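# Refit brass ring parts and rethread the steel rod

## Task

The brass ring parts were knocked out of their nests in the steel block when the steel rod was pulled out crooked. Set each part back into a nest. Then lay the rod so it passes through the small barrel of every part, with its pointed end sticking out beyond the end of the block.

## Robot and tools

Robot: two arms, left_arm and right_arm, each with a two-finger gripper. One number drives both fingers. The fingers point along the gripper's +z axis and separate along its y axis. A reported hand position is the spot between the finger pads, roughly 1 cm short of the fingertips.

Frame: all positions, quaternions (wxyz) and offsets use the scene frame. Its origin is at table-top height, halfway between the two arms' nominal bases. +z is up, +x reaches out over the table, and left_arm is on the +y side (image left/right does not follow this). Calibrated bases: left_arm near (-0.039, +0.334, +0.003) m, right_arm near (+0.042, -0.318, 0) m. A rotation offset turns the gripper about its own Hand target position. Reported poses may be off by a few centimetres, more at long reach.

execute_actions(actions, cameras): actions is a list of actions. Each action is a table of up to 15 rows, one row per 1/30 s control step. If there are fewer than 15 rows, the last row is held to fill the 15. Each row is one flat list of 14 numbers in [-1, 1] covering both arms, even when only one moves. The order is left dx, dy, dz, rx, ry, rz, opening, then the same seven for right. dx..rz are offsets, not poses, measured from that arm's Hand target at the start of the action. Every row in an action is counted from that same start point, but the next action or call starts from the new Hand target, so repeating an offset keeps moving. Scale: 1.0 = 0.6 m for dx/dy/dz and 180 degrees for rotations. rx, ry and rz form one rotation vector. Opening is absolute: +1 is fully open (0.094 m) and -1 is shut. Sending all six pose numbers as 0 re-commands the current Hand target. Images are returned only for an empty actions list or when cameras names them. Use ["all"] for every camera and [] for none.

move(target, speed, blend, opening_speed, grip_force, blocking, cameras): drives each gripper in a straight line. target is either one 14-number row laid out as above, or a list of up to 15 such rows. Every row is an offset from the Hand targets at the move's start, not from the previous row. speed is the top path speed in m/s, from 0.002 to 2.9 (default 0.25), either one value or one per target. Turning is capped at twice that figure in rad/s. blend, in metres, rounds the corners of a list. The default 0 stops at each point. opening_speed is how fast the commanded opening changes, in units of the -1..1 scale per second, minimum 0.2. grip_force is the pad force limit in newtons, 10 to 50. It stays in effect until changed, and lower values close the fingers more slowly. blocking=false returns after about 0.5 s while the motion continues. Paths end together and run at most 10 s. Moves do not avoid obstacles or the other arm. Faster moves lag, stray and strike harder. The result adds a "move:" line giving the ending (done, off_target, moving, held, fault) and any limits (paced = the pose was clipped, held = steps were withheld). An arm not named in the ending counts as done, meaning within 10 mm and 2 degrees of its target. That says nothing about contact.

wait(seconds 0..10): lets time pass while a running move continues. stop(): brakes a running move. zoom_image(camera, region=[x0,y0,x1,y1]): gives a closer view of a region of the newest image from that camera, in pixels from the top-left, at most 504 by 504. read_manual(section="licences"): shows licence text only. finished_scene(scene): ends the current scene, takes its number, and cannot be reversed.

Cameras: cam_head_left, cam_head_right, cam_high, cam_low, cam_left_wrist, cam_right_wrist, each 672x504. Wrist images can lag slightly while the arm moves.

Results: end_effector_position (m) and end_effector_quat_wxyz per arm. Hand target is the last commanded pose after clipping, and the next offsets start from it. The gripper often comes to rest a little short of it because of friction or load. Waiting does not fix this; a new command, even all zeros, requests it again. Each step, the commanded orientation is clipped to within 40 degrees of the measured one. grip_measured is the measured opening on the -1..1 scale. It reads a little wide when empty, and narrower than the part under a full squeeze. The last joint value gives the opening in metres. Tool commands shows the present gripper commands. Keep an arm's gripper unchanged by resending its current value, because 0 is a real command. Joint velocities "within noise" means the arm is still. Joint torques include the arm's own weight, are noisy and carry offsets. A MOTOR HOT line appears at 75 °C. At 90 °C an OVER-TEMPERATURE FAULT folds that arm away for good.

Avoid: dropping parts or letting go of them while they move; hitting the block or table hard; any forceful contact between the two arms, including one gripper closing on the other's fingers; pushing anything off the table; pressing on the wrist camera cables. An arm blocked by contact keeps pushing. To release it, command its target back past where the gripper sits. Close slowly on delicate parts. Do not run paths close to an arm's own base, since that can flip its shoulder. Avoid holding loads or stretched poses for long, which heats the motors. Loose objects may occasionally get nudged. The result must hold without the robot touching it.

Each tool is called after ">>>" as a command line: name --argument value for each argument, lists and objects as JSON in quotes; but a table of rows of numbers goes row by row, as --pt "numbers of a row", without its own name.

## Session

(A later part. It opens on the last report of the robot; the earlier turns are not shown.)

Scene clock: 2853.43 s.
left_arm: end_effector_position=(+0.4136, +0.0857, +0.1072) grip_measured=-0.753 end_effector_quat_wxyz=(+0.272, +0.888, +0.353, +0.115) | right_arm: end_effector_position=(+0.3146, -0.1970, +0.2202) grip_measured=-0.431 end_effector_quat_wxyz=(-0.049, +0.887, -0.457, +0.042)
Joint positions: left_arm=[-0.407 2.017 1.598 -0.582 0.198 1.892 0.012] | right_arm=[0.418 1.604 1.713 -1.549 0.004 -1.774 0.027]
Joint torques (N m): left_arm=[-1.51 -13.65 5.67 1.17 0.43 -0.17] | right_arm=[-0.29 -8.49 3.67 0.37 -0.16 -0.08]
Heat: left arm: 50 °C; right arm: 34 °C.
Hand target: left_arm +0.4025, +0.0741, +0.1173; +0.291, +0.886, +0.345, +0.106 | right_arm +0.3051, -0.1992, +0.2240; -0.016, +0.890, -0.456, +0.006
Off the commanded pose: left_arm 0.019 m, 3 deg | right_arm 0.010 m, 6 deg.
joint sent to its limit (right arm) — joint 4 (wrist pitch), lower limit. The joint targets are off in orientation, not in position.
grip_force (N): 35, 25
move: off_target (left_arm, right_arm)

>>> wait --seconds 0 --cameras '["cam_left_wrist"]'

Scene clock: 2865.03 s.
left_arm: end_effector_position=(+0.4136, +0.0857, +0.1072) grip_measured=-0.753 end_effector_quat_wxyz=(+0.272, +0.888, +0.353, +0.115) | right_arm: end_effector_position=(+0.3146, -0.1970, +0.2202) grip_measured=-0.431 end_effector_quat_wxyz=(-0.049, +0.887, -0.457, +0.042)
Joint positions: left_arm=[-0.407 2.017 1.598 -0.582 0.198 1.892 0.012] | right_arm=[0.418 1.604 1.713 -1.549 0.004 -1.774 0.027]
Joint torques (N m): left_arm=[-1.54 -13.68 5.71 1.17 0.43 -0.19] | right_arm=[-0.29 -8.49 3.67 0.37 -0.16 -0.09]
Heat: left arm: 52 °C; right arm: 34 °C.
Hand target: left_arm +0.4025, +0.0741, +0.1173; +0.291, +0.886, +0.345, +0.106 | right_arm +0.3051, -0.1992, +0.2240; -0.016, +0.890, -0.456, +0.006
Tool commands: left_gripper/opening=-0.95 right_gripper/opening=-0.43
Off the commanded pose: left_arm 0.019 m, 3 deg | right_arm 0.010 m, 6 deg.
grip_force (N): 35, 25
camera_calibration:
cam_left_wrist: T_world_to_cam=[[-0.552919, 0.601358, -0.576757, 0.242718], [0.504081, 0.792569, 0.343128, -0.27279], [0.663463, -0.10101, -0.74136, -0.0920402], [0, 0, 0, 1]] pos_world=[0.332777, 0.0609475, 0.165356]
Images, in order (width x height): cam_left_wrist 672x504.

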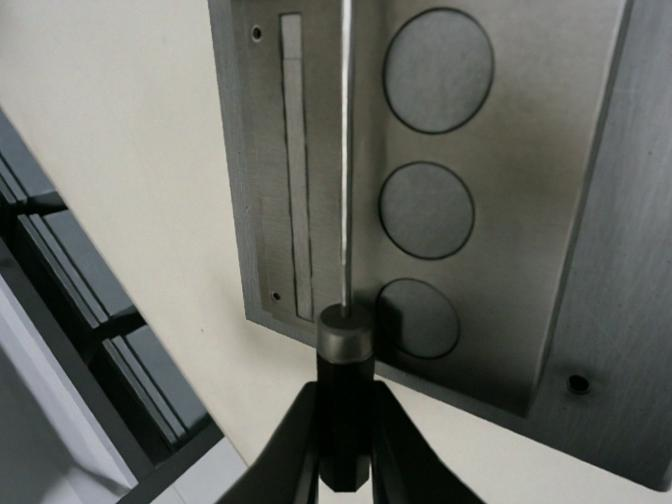

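>>> move --pt "0.0082 0.0083 0 0 0 0 -0.95 0 0 0 0 0 0 -0.43" --pt "0.0083 0.0084 0 0 0 0 -0.3 0 0 0 0 0 0 -0.43" --pt "-0.023 0.0395 0.0607 0 0 0 -0.3 0 0 0 0 0 0 -0.43" --speed 0.06 --opening_speed 0.6

Scene clock: 2888.23 s.
left_arm: end_effector_position=(+0.3975, +0.0945, +0.1495) grip_measured=-0.302 end_effector_quat_wxyz=(+0.289, +0.885, +0.348, +0.115) | right_arm: end_effector_position=(+0.3146, -0.1970, +0.2202) grip_measured=-0.431 end_effector_quat_wxyz=(-0.049, +0.887, -0.457, +0.042)
Joint positions: left_arm=[-0.393 1.909 1.598 -0.667 0.23 1.9 0.033] | right_arm=[0.418 1.604 1.713 -1.549 0.004 -1.774 0.027]
Joint torques (N m): left_arm=[0.66 -12.3 6.24 0.94 0.32 0.09] | right_arm=[-0.29 -8.5 3.69 0.37 -0.16 -0.09]
Heat: left arm: 53 °C; right arm: 34 °C.
Hand target: left_arm +0.3887, +0.0977, +0.1537; +0.291, +0.886, +0.345, +0.106 | right_arm +0.3051, -0.1992, +0.2240; -0.016, +0.890, -0.456, +0.006
Off the commanded pose: left_arm 0.010 m, 1 deg | right_arm 0.010 m, 6 deg.
joint sent to its limit (right arm) — joint 4 (wrist pitch), lower limit. The joint targets are off in orientation, not in position.
grip_force (N): 35, 25
move: off_target (right_arm); target 2's new opening was sent with left_arm's hand 0.013 m and 3 deg from that target

>>> move --pt "0.0553 0.048 -0.0062 0 0 0 -1 0 0 0 0 0 0 -0.43" --pt "0.0865 0.0168 -0.0812 0 0 0 -1 0 0 0 0 0 0 -0.43" --speed 0.06 --cameras '["cam_left_wrist"]'

Scene clock: 2899.07 s.
left_arm: end_effector_position=(+0.4374, +0.1146, +0.1050) grip_measured=-0.991 end_effector_quat_wxyz=(+0.285, +0.887, +0.345, +0.110) | right_arm: end_effector_position=(+0.3146, -0.1970, +0.2202) grip_measured=-0.431 end_effector_quat_wxyz=(-0.049, +0.887, -0.457, +0.042)
Joint positions: left_arm=[-0.311 2.061 1.647 -0.596 0.279 1.979 0] | right_arm=[0.418 1.604 1.713 -1.549 0.004 -1.774 0.027]
Joint torques (N m): left_arm=[-0.47 -9.85 9.59 1.06 0.25 -0.13] | right_arm=[-0.29 -8.49 3.69 0.37 -0.16 -0.09]
Heat: left arm: 51 °C; right arm: 33 °C.
Hand target: left_arm +0.4407, +0.1079, +0.1052; +0.291, +0.886, +0.345, +0.106 | right_arm +0.3051, -0.1992, +0.2240; -0.016, +0.890, -0.456, +0.006
Off the commanded pose: left_arm 0.008 m, 1 deg | right_arm 0.010 m, 6 deg.
joint sent to its limit (right arm) — joint 4 (wrist pitch), lower limit. The joint targets are off in orientation, not in position.
grip_force (N): 35, 25
move: off_target (right_arm)
camera_calibration:
cam_left_wrist: T_world_to_cam=[[-0.540321, 0.596469, -0.59353, 0.233999], [0.517724, 0.791698, 0.324308, -0.310751], [0.663337, -0.132054, -0.736578, -0.103343], [0, 0, 0, 1]] pos_world=[0.355869, 0.0928012, 0.163544]
Images, in order (width x height): cam_left_wrist 672x504.

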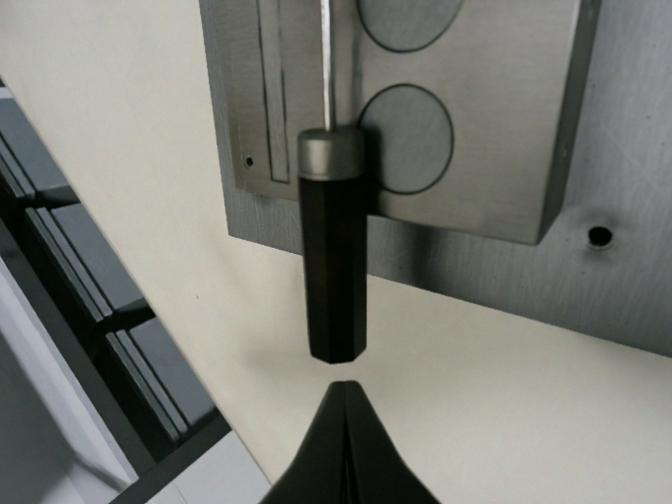

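>>> move --pt "-0.0192 0.0017 0.0158 0 0 0 -1 0 0 0 0 0 0 -0.43" --pt "-0.0415 -0.0255 0.0158 0 0 0 -1 0 0 0 0 0 0 -0.43" --speed 0.025 --cameras '["cam_left_wrist"]'

Scene clock: 2910.40 s.
left_arm: end_effector_position=(+0.4232, +0.0947, +0.1060) grip_measured=-0.991 end_effector_quat_wxyz=(+0.283, +0.888, +0.345, +0.108) | right_arm: end_effector_position=(+0.3146, -0.1970, +0.2202) grip_measured=-0.431 end_effector_quat_wxyz=(-0.049, +0.887, -0.457, +0.042)
Joint positions: left_arm=[-0.366 2.038 1.619 -0.583 0.249 1.933 0] | right_arm=[0.418 1.604 1.713 -1.549 0.004 -1.774 0.027]
Joint torques (N m): left_arm=[-0.39 -13.89 5.64 1.09 0.24 -0.12] | right_arm=[-0.29 -8.49 3.67 0.37 -0.15 -0.09]
Heat: left arm: 50 °C; right arm: 33 °C.
Hand target: left_arm +0.4157, +0.0925, +0.1146; +0.291, +0.886, +0.345, +0.106 | right_arm +0.3051, -0.1992, +0.2240; -0.016, +0.890, -0.456, +0.006
Off the commanded pose: left_arm 0.012 m, 1 deg | right_arm 0.010 m, 6 deg.
joint sent to its limit (right arm) — joint 4 (wrist pitch), lower limit. The joint targets are off in orientation, not in position.
grip_force (N): 35, 25
move: off_target (left_arm, right_arm)
camera_calibration:
cam_left_wrist: T_world_to_cam=[[-0.542373, 0.598983, -0.589111, 0.239004], [0.520623, 0.789968, 0.323887, -0.289059], [0.659381, -0.131037, -0.740301, -0.0938335], [0, 0, 0, 1]] pos_world=[0.341992, 0.0728927, 0.164957]
Images, in order (width x height): cam_left_wrist 672x504.

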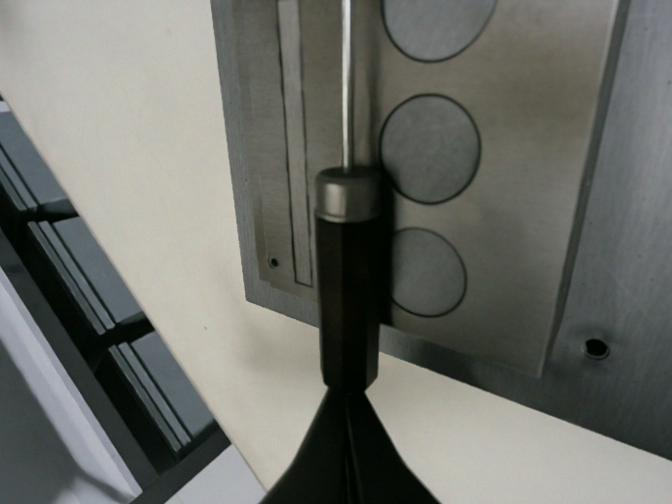

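>>> move --pt "0.0333 0.0142 -0.012 0 0 0 -1 0 0 0 0 0 0 -0.43" --pt "-0.025 0.0725 0.165 0 0 0 -1 0 0 0 0 0 0 -0.43" --speed 0.08 --cameras '["cam_high"]'

>>> zoom_image --camera "cam_high" --region '[280, 220, 410, 310]'

Scene clock: 2921.83 s.
left_arm: end_effector_position=(+0.4016, +0.1366, +0.1915) grip_measured=-0.991 end_effector_quat_wxyz=(+0.273, +0.889, +0.354, +0.098) | right_arm: end_effector_position=(+0.3146, -0.1970, +0.2202) grip_measured=-0.431 end_effector_quat_wxyz=(-0.049, +0.887, -0.457, +0.042)
Joint positions: left_arm=[-0.29 1.913 1.8 -0.934 0.285 1.99 0] | right_arm=[0.418 1.604 1.713 -1.549 0.004 -1.774 0.027]
Joint torques (N m): left_arm=[0.65 -11.96 10.39 0.82 0.37 0.09] | right_arm=[-0.29 -8.49 3.67 0.37 -0.16 -0.09]
Heat: left arm: 51 °C; right arm: 33 °C.
Hand target: left_arm +0.4007, +0.1361, +0.2136; +0.291, +0.886, +0.345, +0.106 | right_arm +0.3051, -0.1992, +0.2240; -0.016, +0.890, -0.456, +0.006
Off the commanded pose: left_arm 0.022 m, 2 deg | right_arm 0.010 m, 6 deg.
joint sent to its limit (right arm) — joint 4 (wrist pitch), lower limit. The joint targets are off in orientation, not in position.
grip_force (N): 35, 25
move: off_target (left_arm, right_arm)
Images, in order (width x height): cam_high 672x504.

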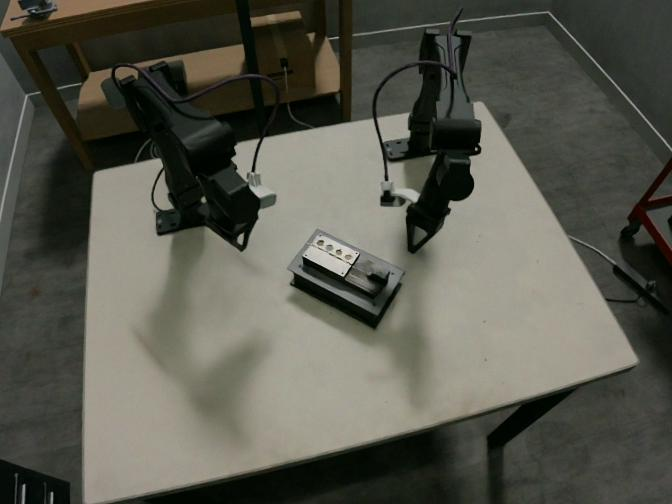

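Scaled by 3.877.

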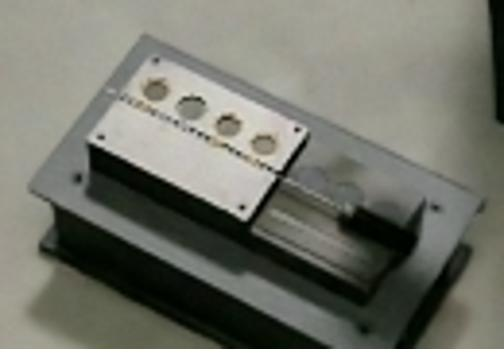

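>>> finished_scene --scene 2

The scene is finished: the task was done.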